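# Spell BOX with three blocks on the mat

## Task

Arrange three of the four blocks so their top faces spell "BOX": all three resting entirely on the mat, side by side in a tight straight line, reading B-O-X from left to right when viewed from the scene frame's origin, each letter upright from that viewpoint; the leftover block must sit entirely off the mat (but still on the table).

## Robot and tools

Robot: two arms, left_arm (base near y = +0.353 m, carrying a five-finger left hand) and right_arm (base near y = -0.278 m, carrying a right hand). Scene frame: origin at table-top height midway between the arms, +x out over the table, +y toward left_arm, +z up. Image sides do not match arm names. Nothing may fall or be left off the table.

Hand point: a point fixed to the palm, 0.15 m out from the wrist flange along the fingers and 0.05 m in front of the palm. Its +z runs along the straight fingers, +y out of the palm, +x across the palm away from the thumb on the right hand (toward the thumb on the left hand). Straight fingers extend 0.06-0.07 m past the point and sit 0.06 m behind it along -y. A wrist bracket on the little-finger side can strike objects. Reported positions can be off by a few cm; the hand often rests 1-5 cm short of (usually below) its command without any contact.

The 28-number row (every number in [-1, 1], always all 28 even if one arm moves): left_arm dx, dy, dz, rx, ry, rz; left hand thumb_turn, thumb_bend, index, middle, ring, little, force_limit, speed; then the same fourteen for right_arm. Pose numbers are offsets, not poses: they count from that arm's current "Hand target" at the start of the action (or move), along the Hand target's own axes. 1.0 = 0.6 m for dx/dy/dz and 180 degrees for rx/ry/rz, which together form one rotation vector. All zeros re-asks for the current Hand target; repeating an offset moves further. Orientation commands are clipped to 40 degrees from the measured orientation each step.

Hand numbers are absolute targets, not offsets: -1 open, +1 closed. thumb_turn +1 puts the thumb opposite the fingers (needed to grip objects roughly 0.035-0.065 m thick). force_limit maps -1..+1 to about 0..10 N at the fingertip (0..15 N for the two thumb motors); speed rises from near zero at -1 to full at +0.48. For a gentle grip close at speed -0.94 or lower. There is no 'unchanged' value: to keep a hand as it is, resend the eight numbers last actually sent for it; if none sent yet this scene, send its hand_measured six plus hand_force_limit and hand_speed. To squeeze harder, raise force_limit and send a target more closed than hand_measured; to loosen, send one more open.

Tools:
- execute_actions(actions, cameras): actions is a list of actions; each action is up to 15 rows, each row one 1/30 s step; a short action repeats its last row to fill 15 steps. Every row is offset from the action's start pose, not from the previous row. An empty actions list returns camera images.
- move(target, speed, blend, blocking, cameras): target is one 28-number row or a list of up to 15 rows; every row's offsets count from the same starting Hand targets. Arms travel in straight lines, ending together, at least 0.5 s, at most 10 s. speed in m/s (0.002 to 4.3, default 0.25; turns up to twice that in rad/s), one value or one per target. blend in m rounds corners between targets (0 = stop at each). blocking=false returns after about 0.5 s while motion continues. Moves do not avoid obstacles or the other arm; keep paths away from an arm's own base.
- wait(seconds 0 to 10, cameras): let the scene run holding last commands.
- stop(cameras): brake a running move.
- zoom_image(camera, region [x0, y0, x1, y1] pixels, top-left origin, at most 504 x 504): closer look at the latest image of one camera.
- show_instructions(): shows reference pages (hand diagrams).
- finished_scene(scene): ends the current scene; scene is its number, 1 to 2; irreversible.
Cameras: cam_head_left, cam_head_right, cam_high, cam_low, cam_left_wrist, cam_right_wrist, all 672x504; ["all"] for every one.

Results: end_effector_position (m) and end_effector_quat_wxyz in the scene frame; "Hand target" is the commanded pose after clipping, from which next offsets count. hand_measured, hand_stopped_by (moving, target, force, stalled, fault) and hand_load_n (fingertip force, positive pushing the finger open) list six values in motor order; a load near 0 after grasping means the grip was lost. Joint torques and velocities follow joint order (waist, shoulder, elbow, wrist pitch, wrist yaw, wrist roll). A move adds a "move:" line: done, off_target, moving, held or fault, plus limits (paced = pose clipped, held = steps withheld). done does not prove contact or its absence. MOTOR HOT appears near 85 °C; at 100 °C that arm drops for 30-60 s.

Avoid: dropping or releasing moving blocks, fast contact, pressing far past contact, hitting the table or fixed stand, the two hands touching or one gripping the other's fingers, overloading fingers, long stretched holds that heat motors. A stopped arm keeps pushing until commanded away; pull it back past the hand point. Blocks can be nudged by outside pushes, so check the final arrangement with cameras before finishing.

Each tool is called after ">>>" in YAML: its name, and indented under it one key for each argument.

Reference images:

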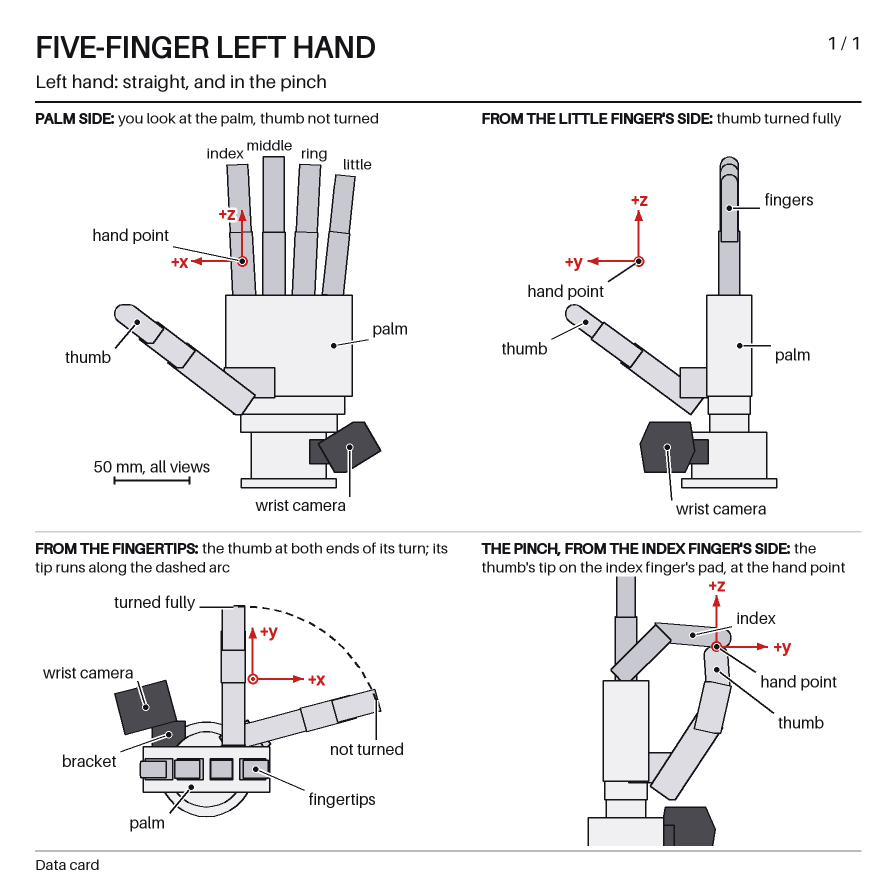

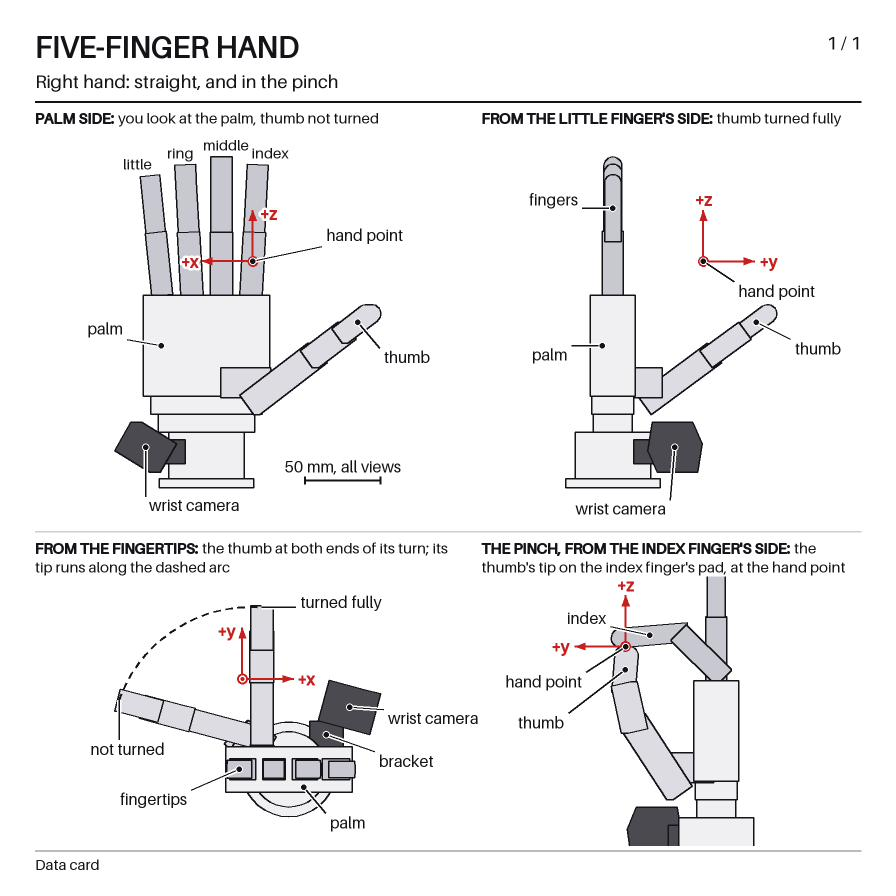

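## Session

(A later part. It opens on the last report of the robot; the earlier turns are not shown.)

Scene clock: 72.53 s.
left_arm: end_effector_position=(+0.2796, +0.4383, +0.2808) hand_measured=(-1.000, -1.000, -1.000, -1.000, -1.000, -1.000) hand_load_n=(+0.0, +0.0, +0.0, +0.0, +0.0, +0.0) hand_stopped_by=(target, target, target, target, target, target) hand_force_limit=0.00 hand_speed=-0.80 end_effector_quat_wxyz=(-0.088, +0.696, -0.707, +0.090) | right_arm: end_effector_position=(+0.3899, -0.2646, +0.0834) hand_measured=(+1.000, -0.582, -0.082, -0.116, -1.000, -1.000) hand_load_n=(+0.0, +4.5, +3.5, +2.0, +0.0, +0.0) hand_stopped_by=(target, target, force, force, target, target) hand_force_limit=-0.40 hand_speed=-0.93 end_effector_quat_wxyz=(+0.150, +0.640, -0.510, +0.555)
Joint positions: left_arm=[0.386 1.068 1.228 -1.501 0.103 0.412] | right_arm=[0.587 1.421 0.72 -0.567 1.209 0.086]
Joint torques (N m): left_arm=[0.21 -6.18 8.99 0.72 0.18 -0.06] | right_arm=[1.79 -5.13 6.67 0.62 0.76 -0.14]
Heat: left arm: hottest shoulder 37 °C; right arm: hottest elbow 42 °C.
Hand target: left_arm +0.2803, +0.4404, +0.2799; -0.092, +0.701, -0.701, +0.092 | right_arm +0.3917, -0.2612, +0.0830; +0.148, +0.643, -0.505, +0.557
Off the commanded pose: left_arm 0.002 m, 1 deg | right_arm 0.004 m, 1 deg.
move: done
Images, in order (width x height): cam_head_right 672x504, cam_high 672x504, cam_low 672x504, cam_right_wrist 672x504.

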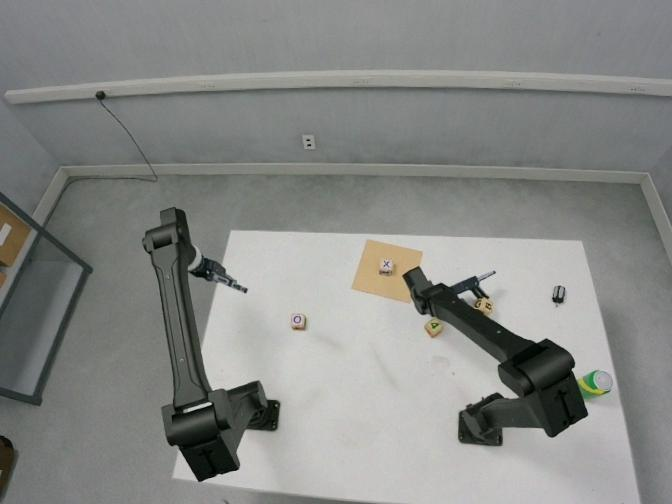

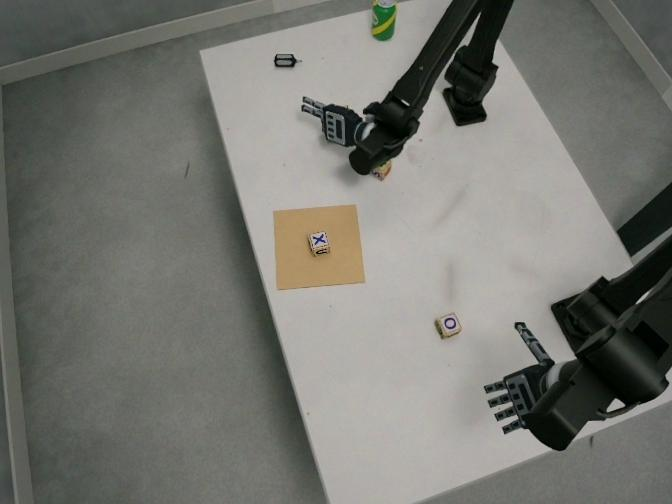

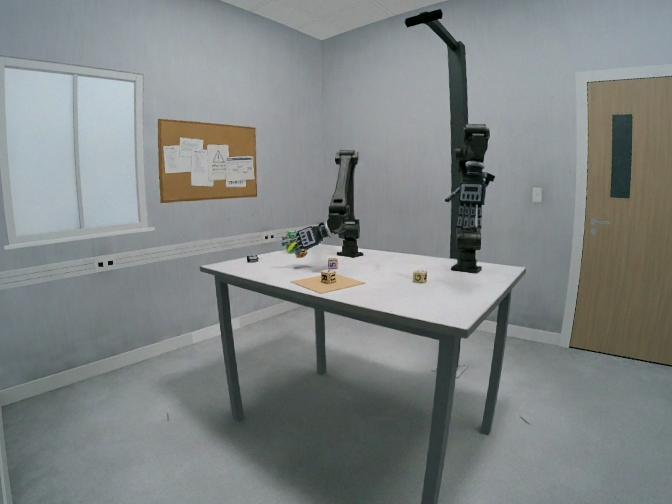

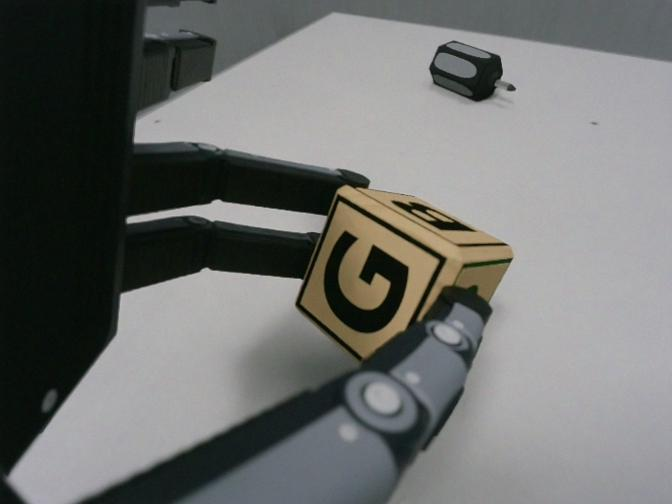

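>>> move:
  target: [0,0,0,0,0,0,-1,-1,-1,-1,-1,-1,0,-0.8,-0.0419,0.018,0.0162,0,0,0,1,-0.58,0.4,0.4,-1,-1,-0.4,-0.93]
  speed: 0.04
  cameras: ["cam_low","cam_right_wrist"]

>>> zoom_image:
  camera: "cam_low"
  region: [280, 230, 340, 290]

Scene clock: 74.17 s.
left_arm: end_effector_position=(+0.2796, +0.4383, +0.2808) hand_measured=(-1.000, -1.000, -1.000, -1.000, -1.000, -1.000) hand_load_n=(+0.0, +0.0, +0.0, +0.0, +0.0, +0.0) hand_stopped_by=(target, target, target, target, target, target) hand_force_limit=0.00 hand_speed=-0.80 end_effector_quat_wxyz=(-0.088, +0.696, -0.707, +0.090) | right_arm: end_effector_position=(+0.3904, -0.2643, +0.0553) hand_measured=(+1.000, -0.582, -0.082, -0.116, -1.000, -1.000) hand_load_n=(+0.0, +4.5, +3.5, +2.0, +0.0, +0.0) hand_stopped_by=(target, target, force, force, target, target) hand_force_limit=-0.40 hand_speed=-0.93 end_effector_quat_wxyz=(+0.149, +0.639, -0.510, +0.556)
Joint positions: left_arm=[0.386 1.068 1.228 -1.501 0.103 0.412] | right_arm=[0.587 1.486 0.69 -0.469 1.209 0.086]
Joint torques (N m): left_arm=[0.21 -6.36 8.96 0.72 0.17 -0.07] | right_arm=[1.08 -4.89 6.08 0.54 0.78 -0.12]
Heat: left arm: hottest shoulder 37 °C; right arm: hottest elbow 42 °C.
Hand target: left_arm +0.2803, +0.4404, +0.2799; -0.092, +0.701, -0.701, +0.092 | right_arm +0.3916, -0.2612, +0.0539; +0.148, +0.643, -0.505, +0.557
Off the commanded pose: left_arm 0.002 m, 1 deg | right_arm 0.004 m, 1 deg.
move: done
Images, in order (width x height): cam_low 672x504, cam_right_wrist 672x504.

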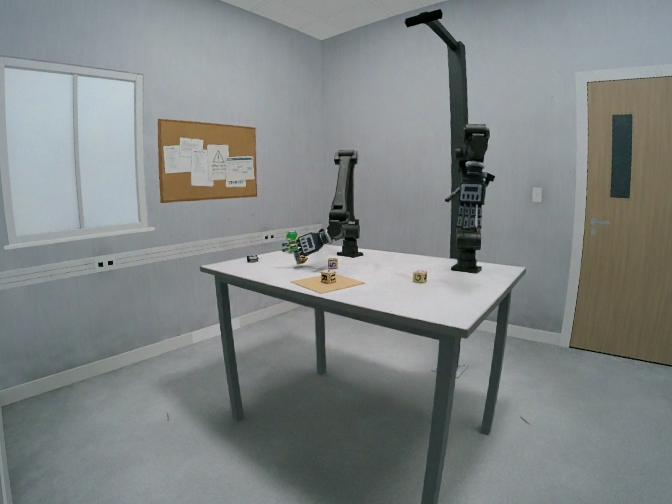

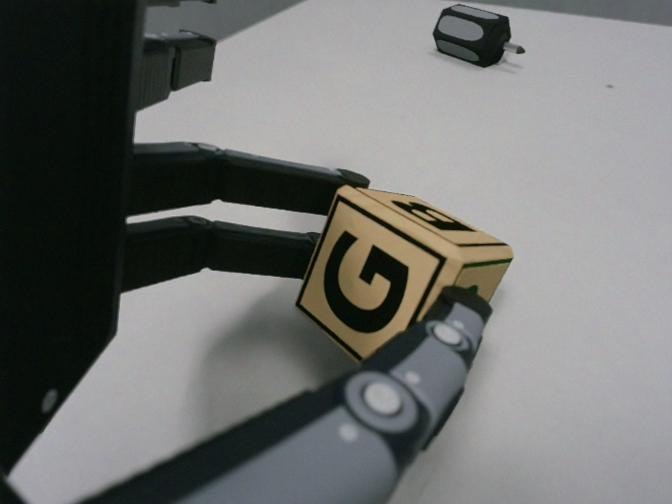

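Scaled by 8.400.

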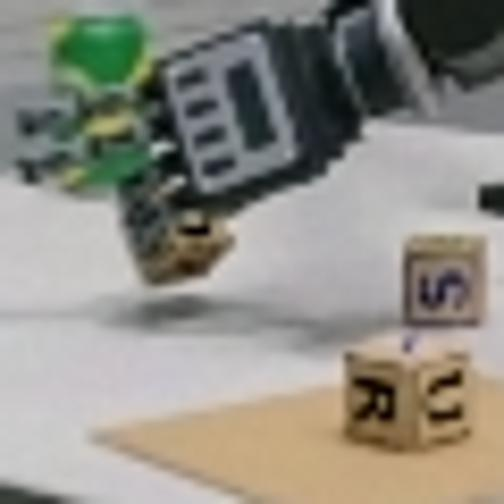

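>>> move:
  target: [0,0,0,0,0,0,-1,-1,-1,-1,-1,-1,0,-0.8,-0.0159,0.0068,0.0061,0,0,0,1,-0.58,0.4,0.4,-1,-1,-0.4,-0.93]
  speed: 0.03
  cameras: ["cam_low","cam_right_wrist"]

>>> zoom_image:
  camera: "cam_low"
  region: [280, 240, 330, 290]

Scene clock: 75.73 s.
left_arm: end_effector_position=(+0.2796, +0.4383, +0.2808) hand_measured=(-1.000, -1.000, -1.000, -1.000, -1.000, -1.000) hand_load_n=(+0.0, +0.0, +0.0, +0.0, +0.0, +0.0) hand_stopped_by=(target, target, target, target, target, target) hand_force_limit=0.00 hand_speed=-0.80 end_effector_quat_wxyz=(-0.088, +0.696, -0.707, +0.090) | right_arm: end_effector_position=(+0.3907, -0.2642, +0.0446) hand_measured=(+1.000, -0.582, -0.082, -0.116, -1.000, -1.000) hand_load_n=(+0.0, +4.5, +3.5, +2.0, +0.0, +0.0) hand_stopped_by=(target, target, force, force, target, target) hand_force_limit=-0.40 hand_speed=-0.93 end_effector_quat_wxyz=(+0.149, +0.639, -0.511, +0.556)
Joint positions: left_arm=[0.386 1.068 1.228 -1.501 0.103 0.412] | right_arm=[0.587 1.513 0.68 -0.432 1.209 0.086]
Joint torques (N m): left_arm=[0.32 -6.3 8.96 0.7 0.18 -0.06] | right_arm=[1.61 -6.12 5.61 0.9 0.71 -0.2]
Heat: left arm: hottest shoulder 37 °C; right arm: hottest elbow 42 °C.
Hand target: left_arm +0.2803, +0.4404, +0.2799; -0.092, +0.701, -0.701, +0.092 | right_arm +0.3917, -0.2611, +0.0430; +0.148, +0.643, -0.505, +0.557
Off the commanded pose: left_arm 0.002 m, 1 deg | right_arm 0.004 m, 1 deg.
move: done
Images, in order (width x height): cam_low 672x504, cam_right_wrist 672x504.

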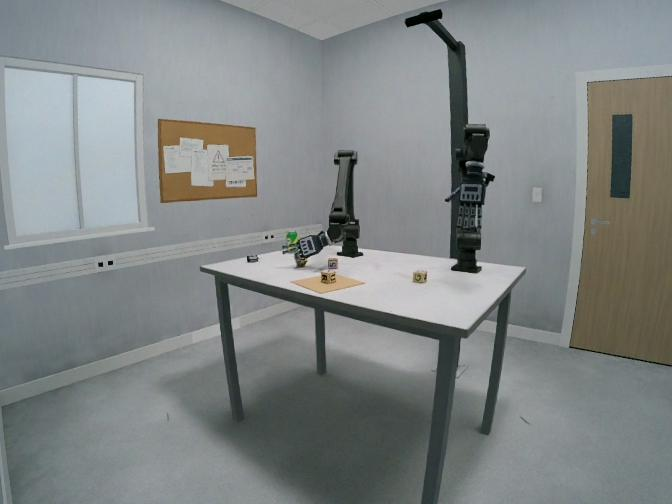

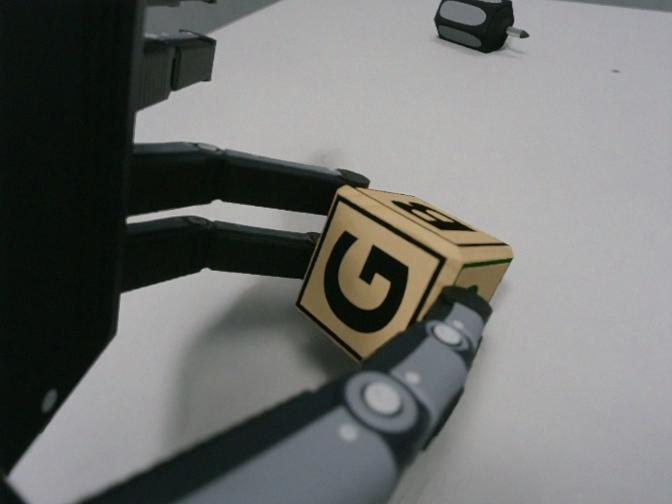

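Scaled by 10.080.

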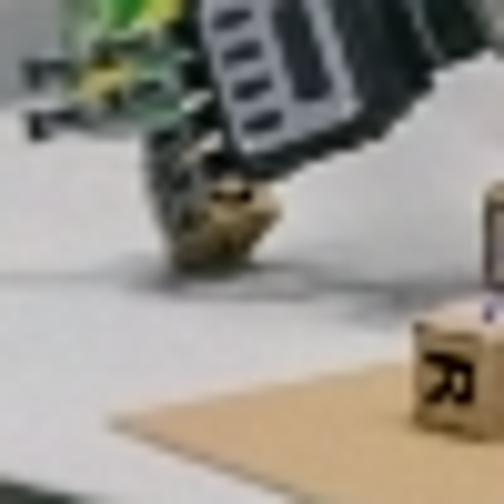

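>>> move:
  target: [0,0,0,0,0,0,-1,-1,-1,-1,-1,-1,0,-0.8,-0.0115,0.005,0.0045,0,0,0,1,-0.58,0.4,0.4,-1,-1,-0.4,-0.93]
  speed: 0.03
  cameras: ["cam_low","cam_right_wrist"]

>>> zoom_image:
  camera: "cam_low"
  region: [280, 240, 330, 290]

Scene clock: 76.80 s.
left_arm: end_effector_position=(+0.2796, +0.4383, +0.2808) hand_measured=(-1.000, -1.000, -1.000, -1.000, -1.000, -1.000) hand_load_n=(+0.0, +0.0, +0.0, +0.0, +0.0, +0.0) hand_stopped_by=(target, target, target, target, target, target) hand_force_limit=0.00 hand_speed=-0.80 end_effector_quat_wxyz=(-0.088, +0.696, -0.707, +0.090) | right_arm: end_effector_position=(+0.3931, -0.2632, +0.0427) hand_measured=(+1.000, -0.582, -0.082, -0.116, -1.000, -1.000) hand_load_n=(-1.0, +4.5, +2.5, +1.5, +0.0, +0.0) hand_stopped_by=(target, target, force, force, target, target) hand_force_limit=-0.40 hand_speed=-0.93 end_effector_quat_wxyz=(+0.149, +0.639, -0.507, +0.559)
Joint positions: left_arm=[0.386 1.068 1.228 -1.501 0.103 0.412] | right_arm=[0.589 1.524 0.68 -0.409 1.215 0.072]
Joint torques (N m): left_arm=[0.32 -6.3 9.01 0.7 0.17 -0.07] | right_arm=[0.97 -4.89 5.03 0.84 0.59 -0.03]
Heat: left arm: hottest shoulder 37 °C; right arm: hottest elbow 42 °C.
Hand target: left_arm +0.2803, +0.4404, +0.2799; -0.092, +0.701, -0.701, +0.092 | right_arm +0.3917, -0.2611, +0.0350; +0.148, +0.643, -0.505, +0.557
Off the commanded pose: left_arm 0.002 m, 1 deg | right_arm 0.008 m, 1 deg.
move: done
Images, in order (width x height): cam_low 672x504, cam_right_wrist 672x504.

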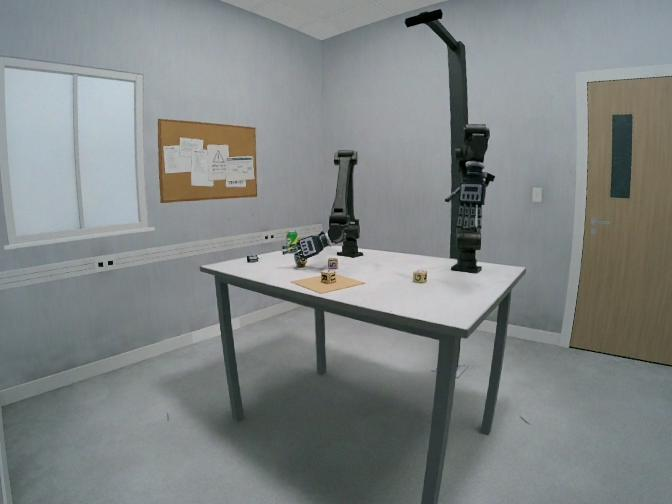

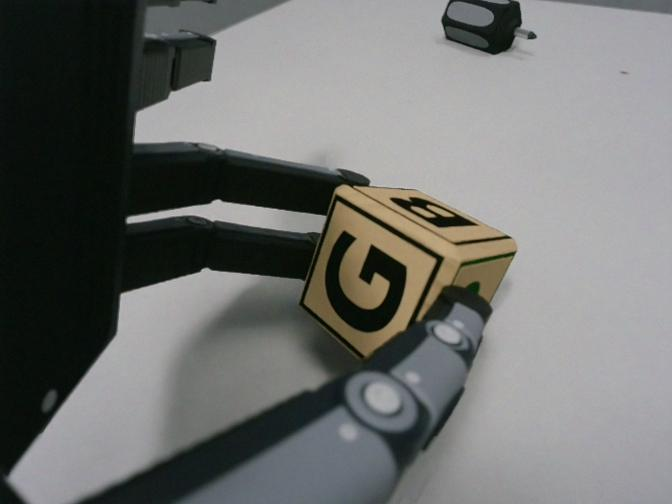

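Scaled by 10.080.

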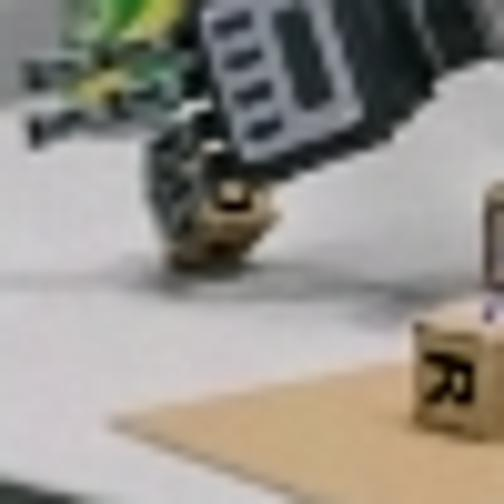

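>>> move:
  target: [0,0,0,0,0,0,-1,-1,-1,-1,-1,-1,0,-0.8,0.0087,-0.0037,-0.0033,0,0,0,1,-0.9,-0.5,-0.5,-1,-1,-0.4,-0.7]
  speed: 0.03
  cameras: ["cam_low","cam_right_wrist","cam_head_right"]

Scene clock: 78.03 s.
left_arm: end_effector_position=(+0.2796, +0.4383, +0.2808) hand_measured=(-1.000, -1.000, -1.000, -1.000, -1.000, -1.000) hand_load_n=(+0.0, +0.0, +0.0, +0.0, +0.0, +0.0) hand_stopped_by=(target, target, target, target, target, target) hand_force_limit=0.00 hand_speed=-0.80 end_effector_quat_wxyz=(-0.088, +0.696, -0.707, +0.090) | right_arm: end_effector_position=(+0.3907, -0.2640, +0.0396) hand_measured=(+1.000, -0.900, -0.500, -0.500, -1.000, -1.000) hand_load_n=(+0.0, +0.0, +0.5, +0.0, +0.0, +0.0) hand_stopped_by=(target, target, target, target, target, target) hand_force_limit=-0.40 hand_speed=-0.70 end_effector_quat_wxyz=(+0.151, +0.641, -0.506, +0.556)
Joint positions: left_arm=[0.386 1.068 1.228 -1.501 0.103 0.412] | right_arm=[0.589 1.527 0.675 -0.407 1.211 0.072]
Joint torques (N m): left_arm=[0.26 -6.3 8.99 0.72 0.18 -0.07] | right_arm=[0.62 -6.89 5.72 0.16 0.73 -0.04]
Heat: left arm: hottest shoulder 37 °C; right arm: hottest elbow 42 °C.
Hand target: left_arm +0.2803, +0.4404, +0.2799; -0.092, +0.701, -0.701, +0.092 | right_arm +0.3916, -0.2612, +0.0408; +0.148, +0.643, -0.505, +0.557
Off the commanded pose: left_arm 0.002 m, 1 deg | right_arm 0.003 m, 0 deg.
move: done
Images, in order (width x height): cam_head_right 672x504, cam_low 672x504, cam_right_wrist 672x504.

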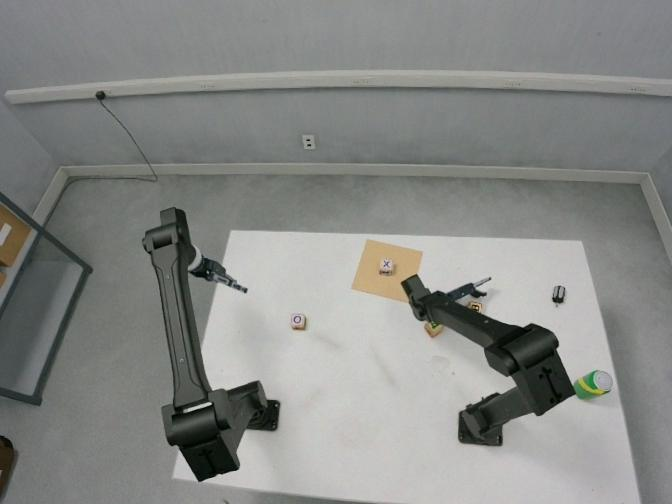

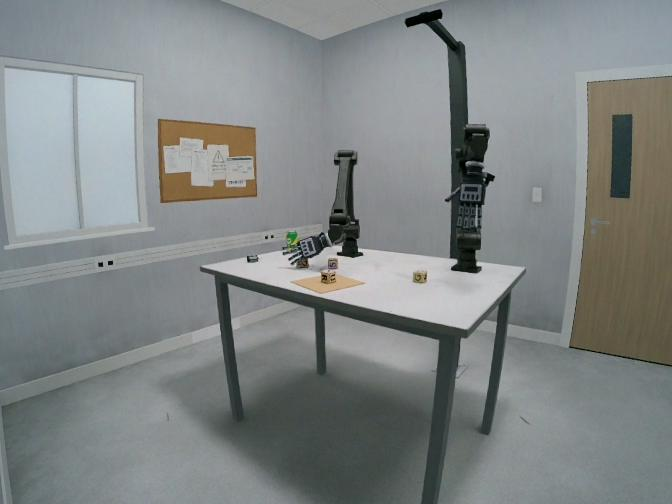

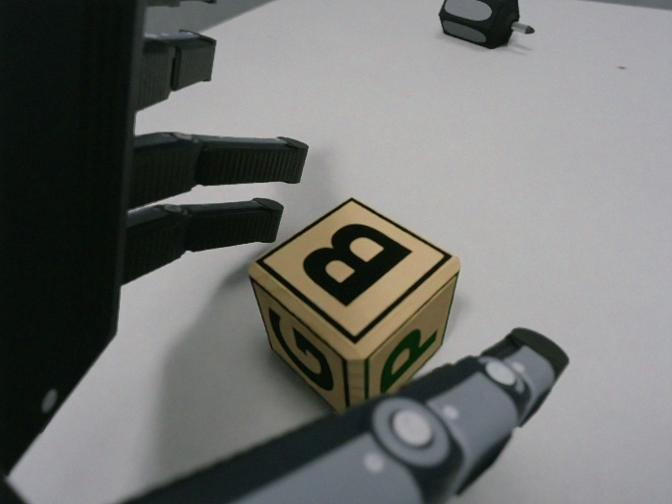

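>>> zoom_image:
  camera: "cam_right_wrist"
  region: [230, 180, 480, 430]

Scaled by 2.016.

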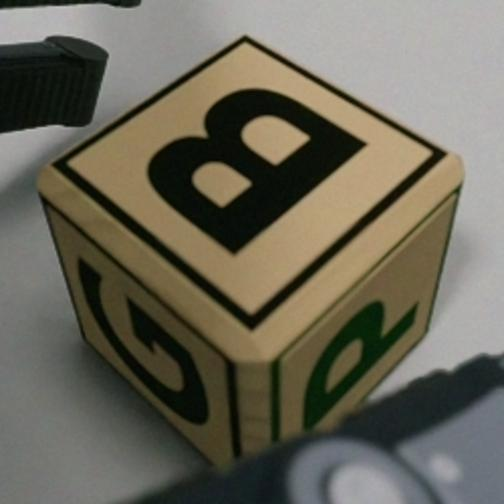

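>>> move:
  target:
    - [0,0,0,0,0,0,-1,-1,-1,-1,-1,-1,0,-0.8,0.1732,-0.0743,-0.0669,0,0,0,1,-0.9,-0.5,-0.5,-1,-1,-0.4,-0.7]
    - [0,0,0,0,0,0,-1,-1,-1,-1,-1,-1,0,-0.8,-0.0912,-0.4515,-0.2767,0.0436,-0.2777,0.1956,1,-0.7,-0.4,-0.4,-1,-1,-0.4,-0.3]
  speed: [0.12,0.3]
  blend: [0.02,0]
  cameras: ["all"]

Scene clock: 84.07 s.
left_arm: end_effector_position=(+0.2796, +0.4383, +0.2808) hand_measured=(-1.000, -1.000, -1.000, -1.000, -1.000, -1.000) hand_load_n=(+0.0, +0.0, +0.0, +0.0, +0.0, +0.0) hand_stopped_by=(target, target, target, target, target, target) hand_force_limit=0.00 hand_speed=-0.80 end_effector_quat_wxyz=(-0.088, +0.696, -0.707, +0.090) | right_arm: end_effector_position=(+0.5009, -0.0073, +0.1226) hand_measured=(+1.000, -0.700, -0.400, -0.400, -1.000, -1.000) hand_load_n=(+0.0, +0.0, +0.0, +0.0, +0.0, +0.0) hand_stopped_by=(target, target, target, target, target, target) hand_force_limit=-0.40 hand_speed=-0.30 end_effector_quat_wxyz=(-0.254, +0.662, -0.646, +0.283)
Joint positions: left_arm=[0.386 1.068 1.228 -1.501 0.103 0.412] | right_arm=[0.644 1.487 1.08 -0.486 0.422 0.404]
Joint torques (N m): left_arm=[0.21 -6.24 8.96 0.7 0.17 -0.06] | right_arm=[1.38 -8.82 13.29 1.48 0.1 0.1]
Heat: left arm: hottest shoulder 37 °C; right arm: hottest elbow 42 °C.
Hand target: left_arm +0.2803, +0.4404, +0.2799; -0.092, +0.701, -0.701, +0.092 | right_arm +0.5252, +0.0111, +0.1502; -0.288, +0.645, -0.647, +0.287
Off the commanded pose: left_arm 0.002 m, 1 deg | right_arm 0.041 m, 4 deg.
move: off_target (right_arm); target 2's new numbers were sent with right_arm's hand 0.041 m and 4 deg from that target

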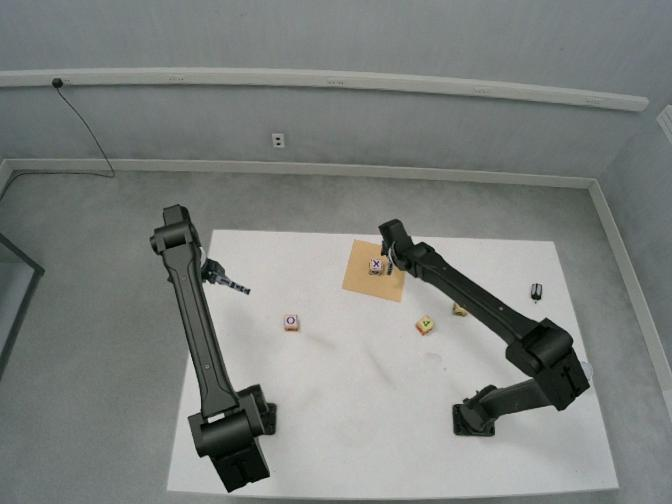

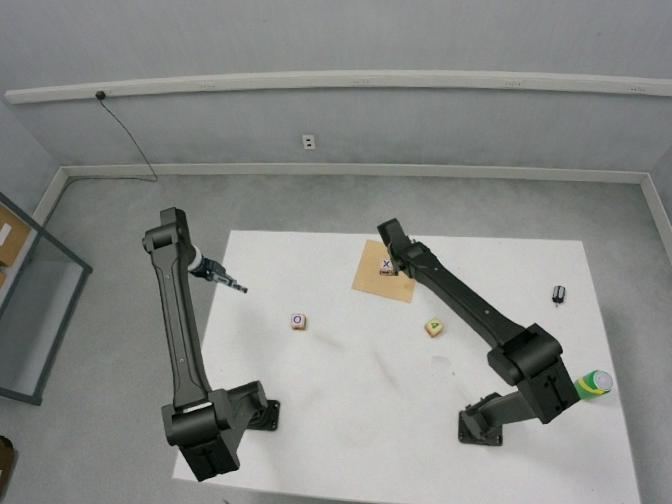

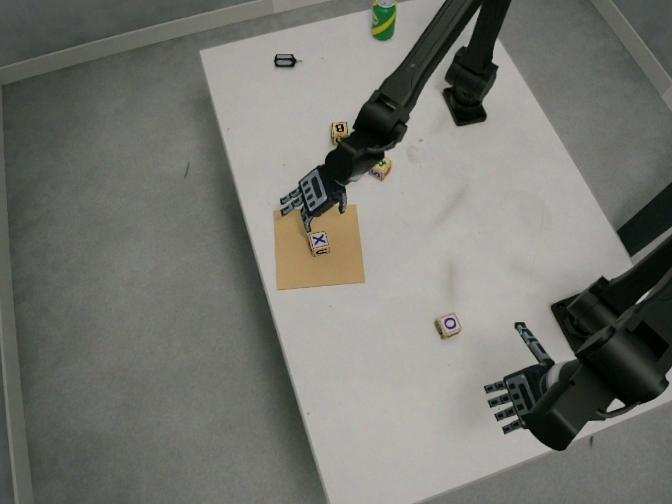

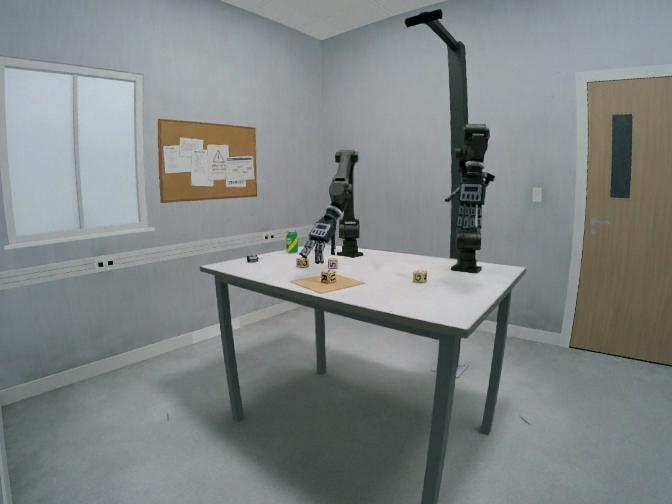

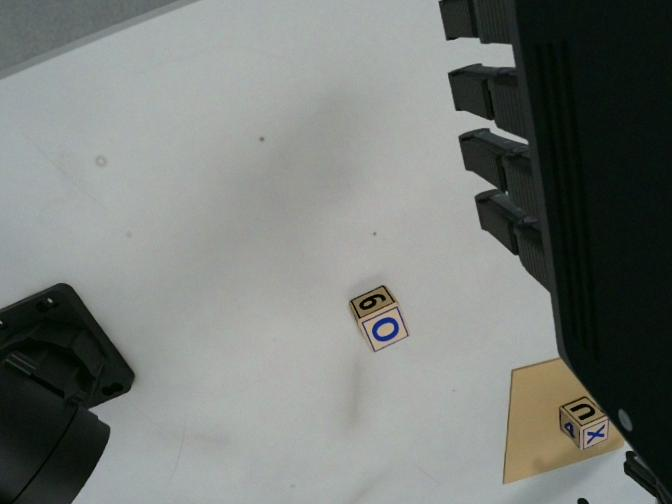

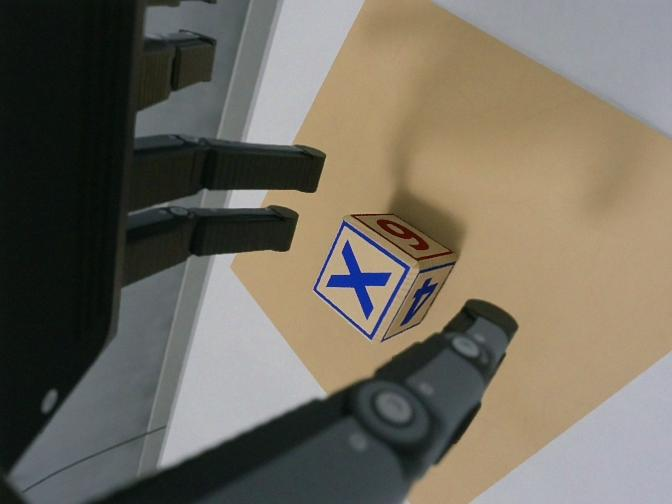

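>>> zoom_image:
  camera: "cam_right_wrist"
  region: [295, 200, 470, 350]

>>> zoom_image:
  camera: "cam_low"
  region: [285, 225, 365, 305]

>>> zoom_image:
  camera: "cam_head_left"
  region: [400, 280, 500, 350]

Scaled by 2.880.

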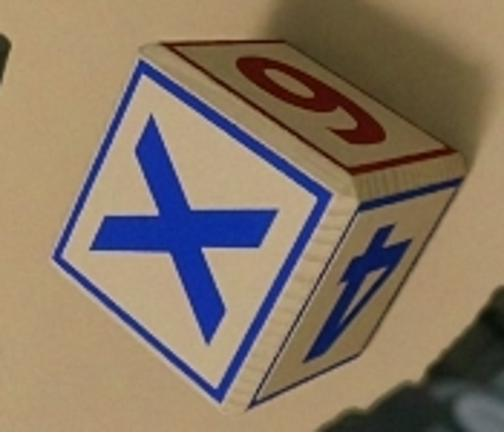

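Scaled by 6.300.

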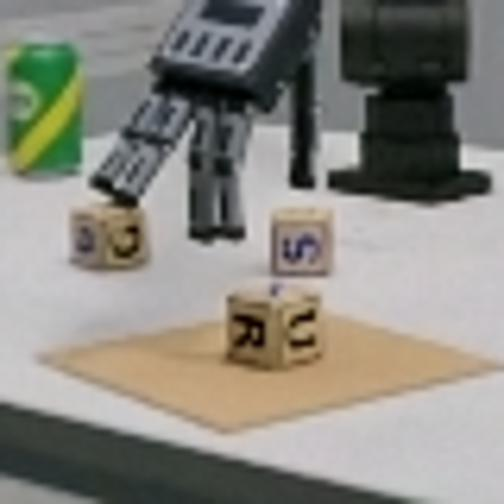

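Scaled by 5.040.

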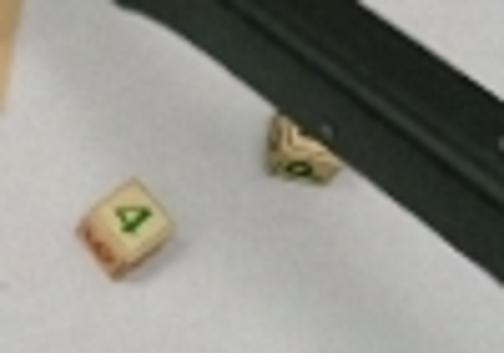

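>>> zoom_image:
  camera: "cam_right_wrist"
  region: [310, 215, 420, 345]

Scaled by 3.877.

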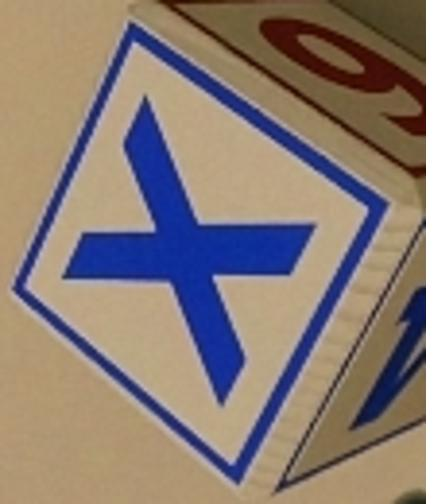

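>>> move:
  target: [0,0,0,0,0,0,-1,-1,-1,-1,-1,-1,0,-0.8,-0.0388,-0.0015,0.0639,0,0.0124,0.0112,1,-0.7,-0.4,-0.4,-1,-1,-0.4,-0.3]
  speed: 0.08
  cameras: ["cam_low","cam_high","cam_right_wrist"]

>>> zoom_image:
  camera: "cam_right_wrist"
  region: [260, 170, 420, 370]

Scene clock: 88.37 s.
left_arm: end_effector_position=(+0.2796, +0.4383, +0.2808) hand_measured=(-1.000, -1.000, -1.000, -1.000, -1.000, -1.000) hand_load_n=(+0.0, -0.5, +0.0, +0.0, +0.0, +0.0) hand_stopped_by=(target, target, target, target, target, target) hand_force_limit=0.00 hand_speed=-0.80 end_effector_quat_wxyz=(-0.088, +0.696, -0.707, +0.090) | right_arm: end_effector_position=(+0.5321, +0.0143, +0.0997) hand_measured=(+1.000, -0.700, -0.400, -0.400, -1.000, -1.000) hand_load_n=(+0.0, +0.0, +0.0, +0.0, +0.0, +0.0) hand_stopped_by=(target, target, target, target, target, target) hand_force_limit=-0.40 hand_speed=-0.30 end_effector_quat_wxyz=(-0.247, +0.643, -0.664, +0.291)
Joint positions: left_arm=[0.386 1.068 1.228 -1.501 0.103 0.412] | right_arm=[0.656 1.612 1.162 -0.465 0.463 0.461]
Joint torques (N m): left_arm=[0.26 -6.3 8.96 0.7 0.18 -0.06] | right_arm=[0.73 -10.29 12.82 1.65 0.32 0.16]
Heat: left arm: hottest shoulder 37 °C; right arm: hottest elbow 43 °C.
Hand target: left_arm +0.2803, +0.4404, +0.2799; -0.092, +0.701, -0.701, +0.092 | right_arm +0.5543, +0.0345, +0.1254; -0.280, +0.628, -0.664, +0.295
Off the commanded pose: left_arm 0.002 m, 1 deg | right_arm 0.039 m, 4 deg.
move: off_target (right_arm)
Images, in order (width x height): cam_high 672x504, cam_low 672x504, cam_right_wrist 672x504.

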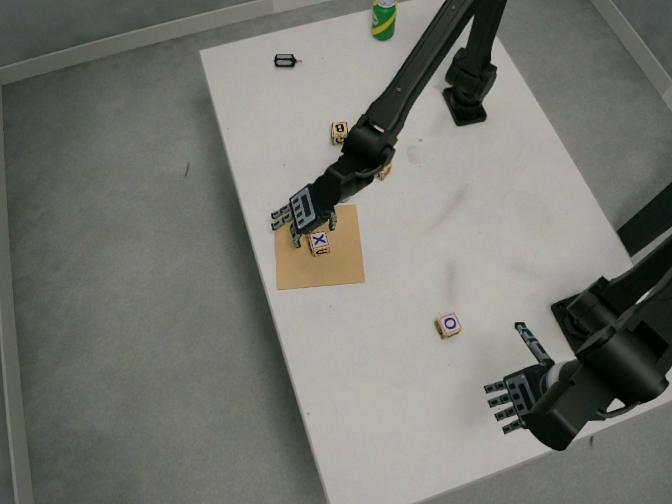

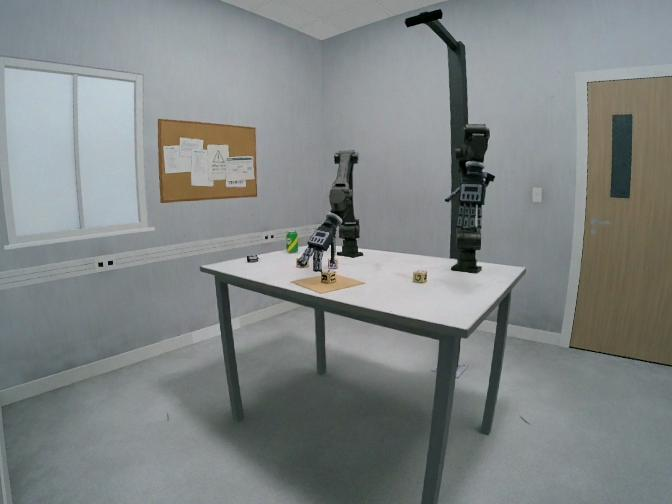

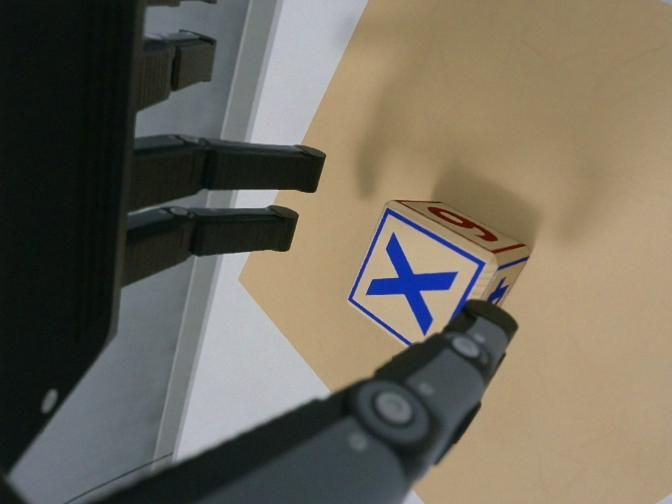

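Scaled by 2.520.

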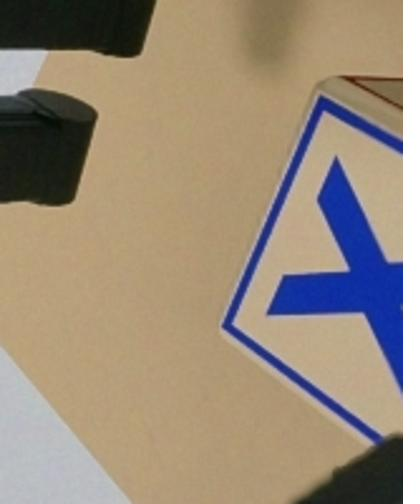

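>>> zoom_image:
  camera: "cam_right_wrist"
  region: [340, 195, 500, 355]

Scaled by 3.150.

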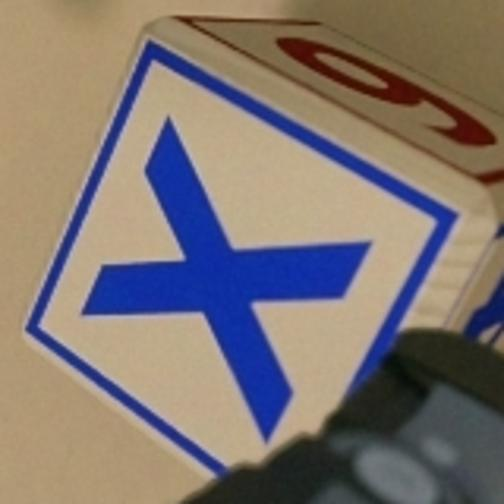

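>>> move:
  target:
    - [0,0,0,0,0,0,-1,-1,-1,-1,-1,-1,0,-0.8,0,-0.0495,-0.0446,0,0,0,1,-0.7,-0.4,-0.4,-1,-1,-0.4,-0.3]
    - [0,0,0,0,0,0,-1,-1,-1,-1,-1,-1,0,-0.8,0.01,-0.03,-0.0913,0,-0.3633,-0.3271,1,-0.7,-0.4,-0.4,-1,-1,-0.4,-0.3]
  speed: [0.12,0.3]
  blend: [0.01,0]
  cameras: ["cam_high","cam_low","cam_head_left","cam_right_wrist"]

Scene clock: 94.27 s.
left_arm: end_effector_position=(+0.2796, +0.4383, +0.2808) hand_measured=(-1.000, -1.000, -1.000, -1.000, -1.000, -1.000) hand_load_n=(+0.0, +0.0, +0.0, +0.0, +0.0, +0.0) hand_stopped_by=(target, target, target, target, target, target) hand_force_limit=0.00 hand_speed=-0.80 end_effector_quat_wxyz=(-0.088, +0.696, -0.707, +0.090) | right_arm: end_effector_position=(+0.5055, +0.0269, +0.1569) hand_measured=(+1.000, -0.700, -0.400, -0.400, -1.000, -1.000) hand_load_n=(+0.0, +0.0, +0.0, +0.0, +0.0, +0.0) hand_stopped_by=(target, target, target, target, target, target) hand_force_limit=-0.40 hand_speed=-0.30 end_effector_quat_wxyz=(-0.399, +0.916, -0.051, -0.001)
Joint positions: left_arm=[0.386 1.068 1.228 -1.501 0.103 0.412] | right_arm=[0.444 1.723 1.472 -0.899 -0.727 -0.92]
Joint torques (N m): left_arm=[0.32 -6.3 8.98 0.72 0.18 -0.07] | right_arm=[-0.44 -11.93 12.93 -0.01 -0.75 -0.12]
Heat: left arm: hottest shoulder 37 °C; right arm: hottest elbow 44 °C.
Hand target: left_arm +0.2803, +0.4404, +0.2799; -0.092, +0.701, -0.701, +0.092 | right_arm +0.5254, +0.0300, +0.1753; -0.407, +0.912, -0.041, +0.018
Off the commanded pose: left_arm 0.002 m, 1 deg | right_arm 0.027 m, 3 deg.
move: off_target (right_arm)
Images, in order (width x height): cam_head_left 672x504, cam_high 672x504, cam_low 672x504, cam_right_wrist 672x504.

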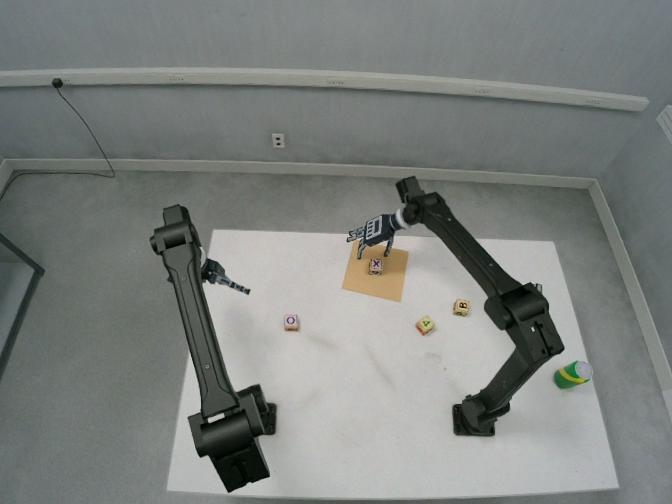

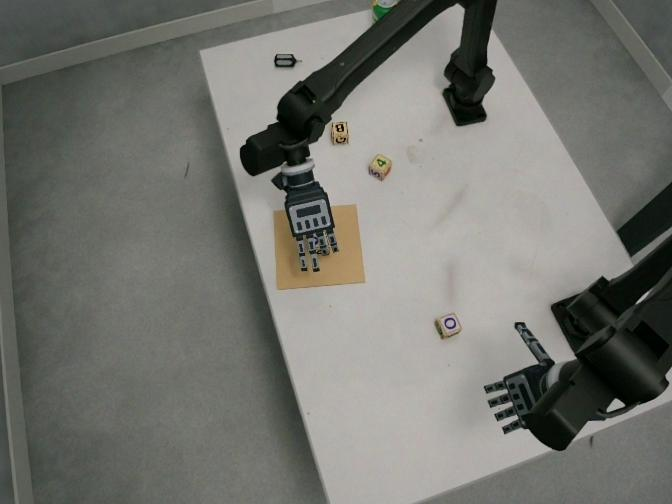

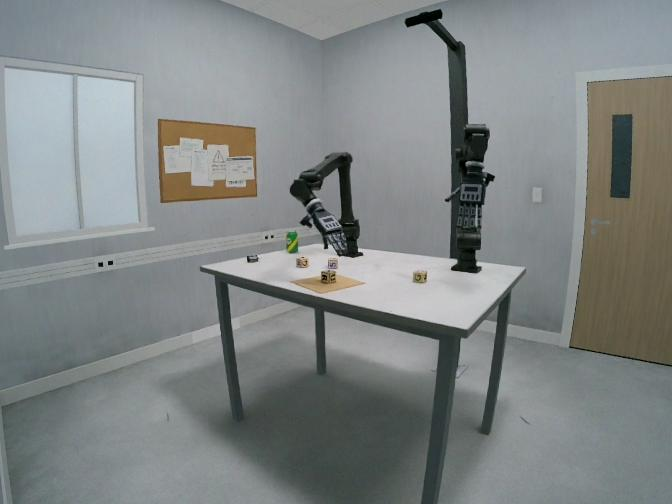

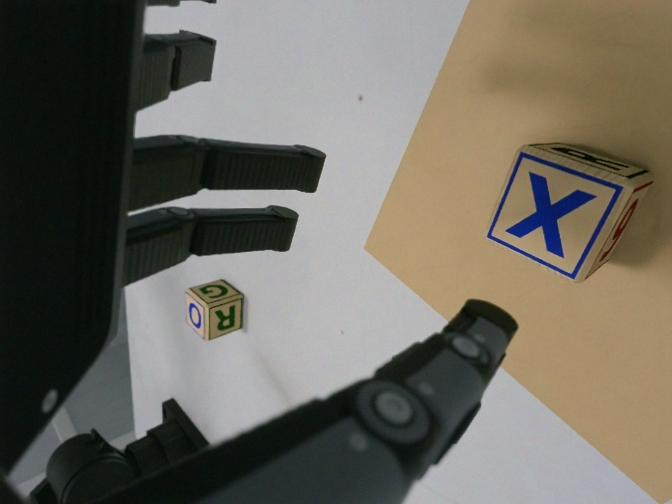

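>>> move:
  target: [0,0,0,0,0,0,-1,-1,-1,-1,-1,-1,0,-0.8,0.0393,0.0933,0.0457,0,0.0206,0.0186,1,-0.7,-0.4,-0.4,-1,-1,-0.4,-0.3]
  speed: 0.1
  cameras: ["cam_high","cam_low","cam_right_wrist"]

Scene clock: 96.37 s.
left_arm: end_effector_position=(+0.2796, +0.4383, +0.2808) hand_measured=(-1.000, -1.000, -1.000, -1.000, -1.000, -1.000) hand_load_n=(+0.0, +0.0, +0.0, +0.0, +0.0, +0.0) hand_stopped_by=(target, target, target, target, target, target) hand_force_limit=0.00 hand_speed=-0.80 end_effector_quat_wxyz=(-0.088, +0.696, -0.707, +0.090) | right_arm: end_effector_position=(+0.5408, +0.0127, +0.1149) hand_measured=(+1.000, -0.700, -0.400, -0.400, -1.000, -1.000) hand_load_n=(+0.0, +0.0, +0.0, +0.0, +0.0, +0.0) hand_stopped_by=(target, target, target, target, target, target) hand_force_limit=-0.40 hand_speed=-0.30 end_effector_quat_wxyz=(-0.403, +0.912, -0.075, +0.029)
Joint positions: left_arm=[0.386 1.068 1.228 -1.501 0.103 0.412] | right_arm=[0.401 1.784 1.435 -0.746 -0.712 -0.893]
Joint torques (N m): left_arm=[0.32 -6.3 8.96 0.72 0.18 -0.07] | right_arm=[-0.03 -12.69 8.54 1.22 -0.54 0.11]
Heat: left arm: hottest shoulder 37 °C; right arm: hottest elbow 44 °C.
Hand target: left_arm +0.2803, +0.4404, +0.2799; -0.092, +0.701, -0.701, +0.092 | right_arm +0.5473, +0.0109, +0.1153; -0.406, +0.910, -0.081, +0.036
Off the commanded pose: left_arm 0.002 m, 1 deg | right_arm 0.007 m, 1 deg.
move: done
Images, in order (width x height): cam_high 672x504, cam_low 672x504, cam_right_wrist 672x504.

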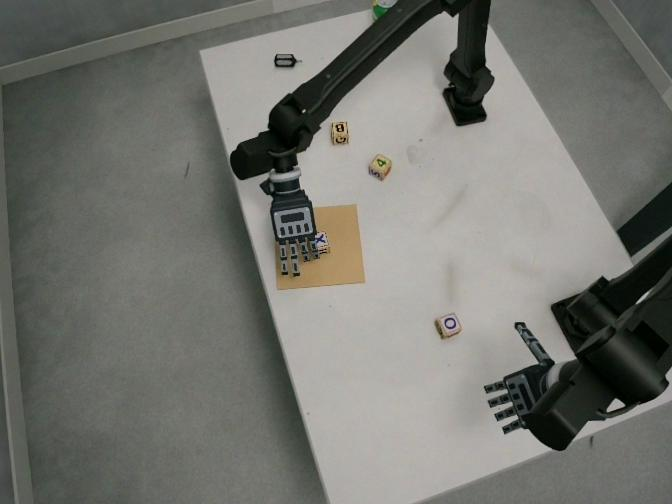

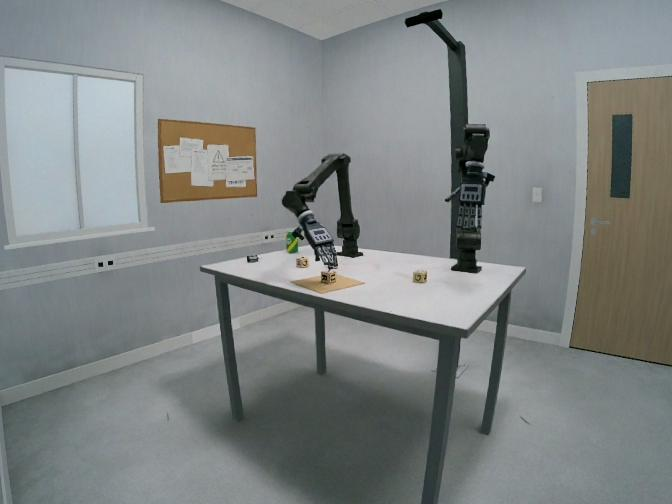

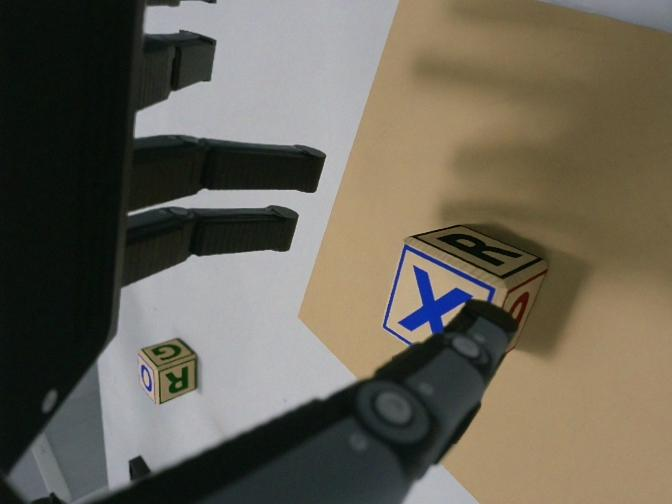

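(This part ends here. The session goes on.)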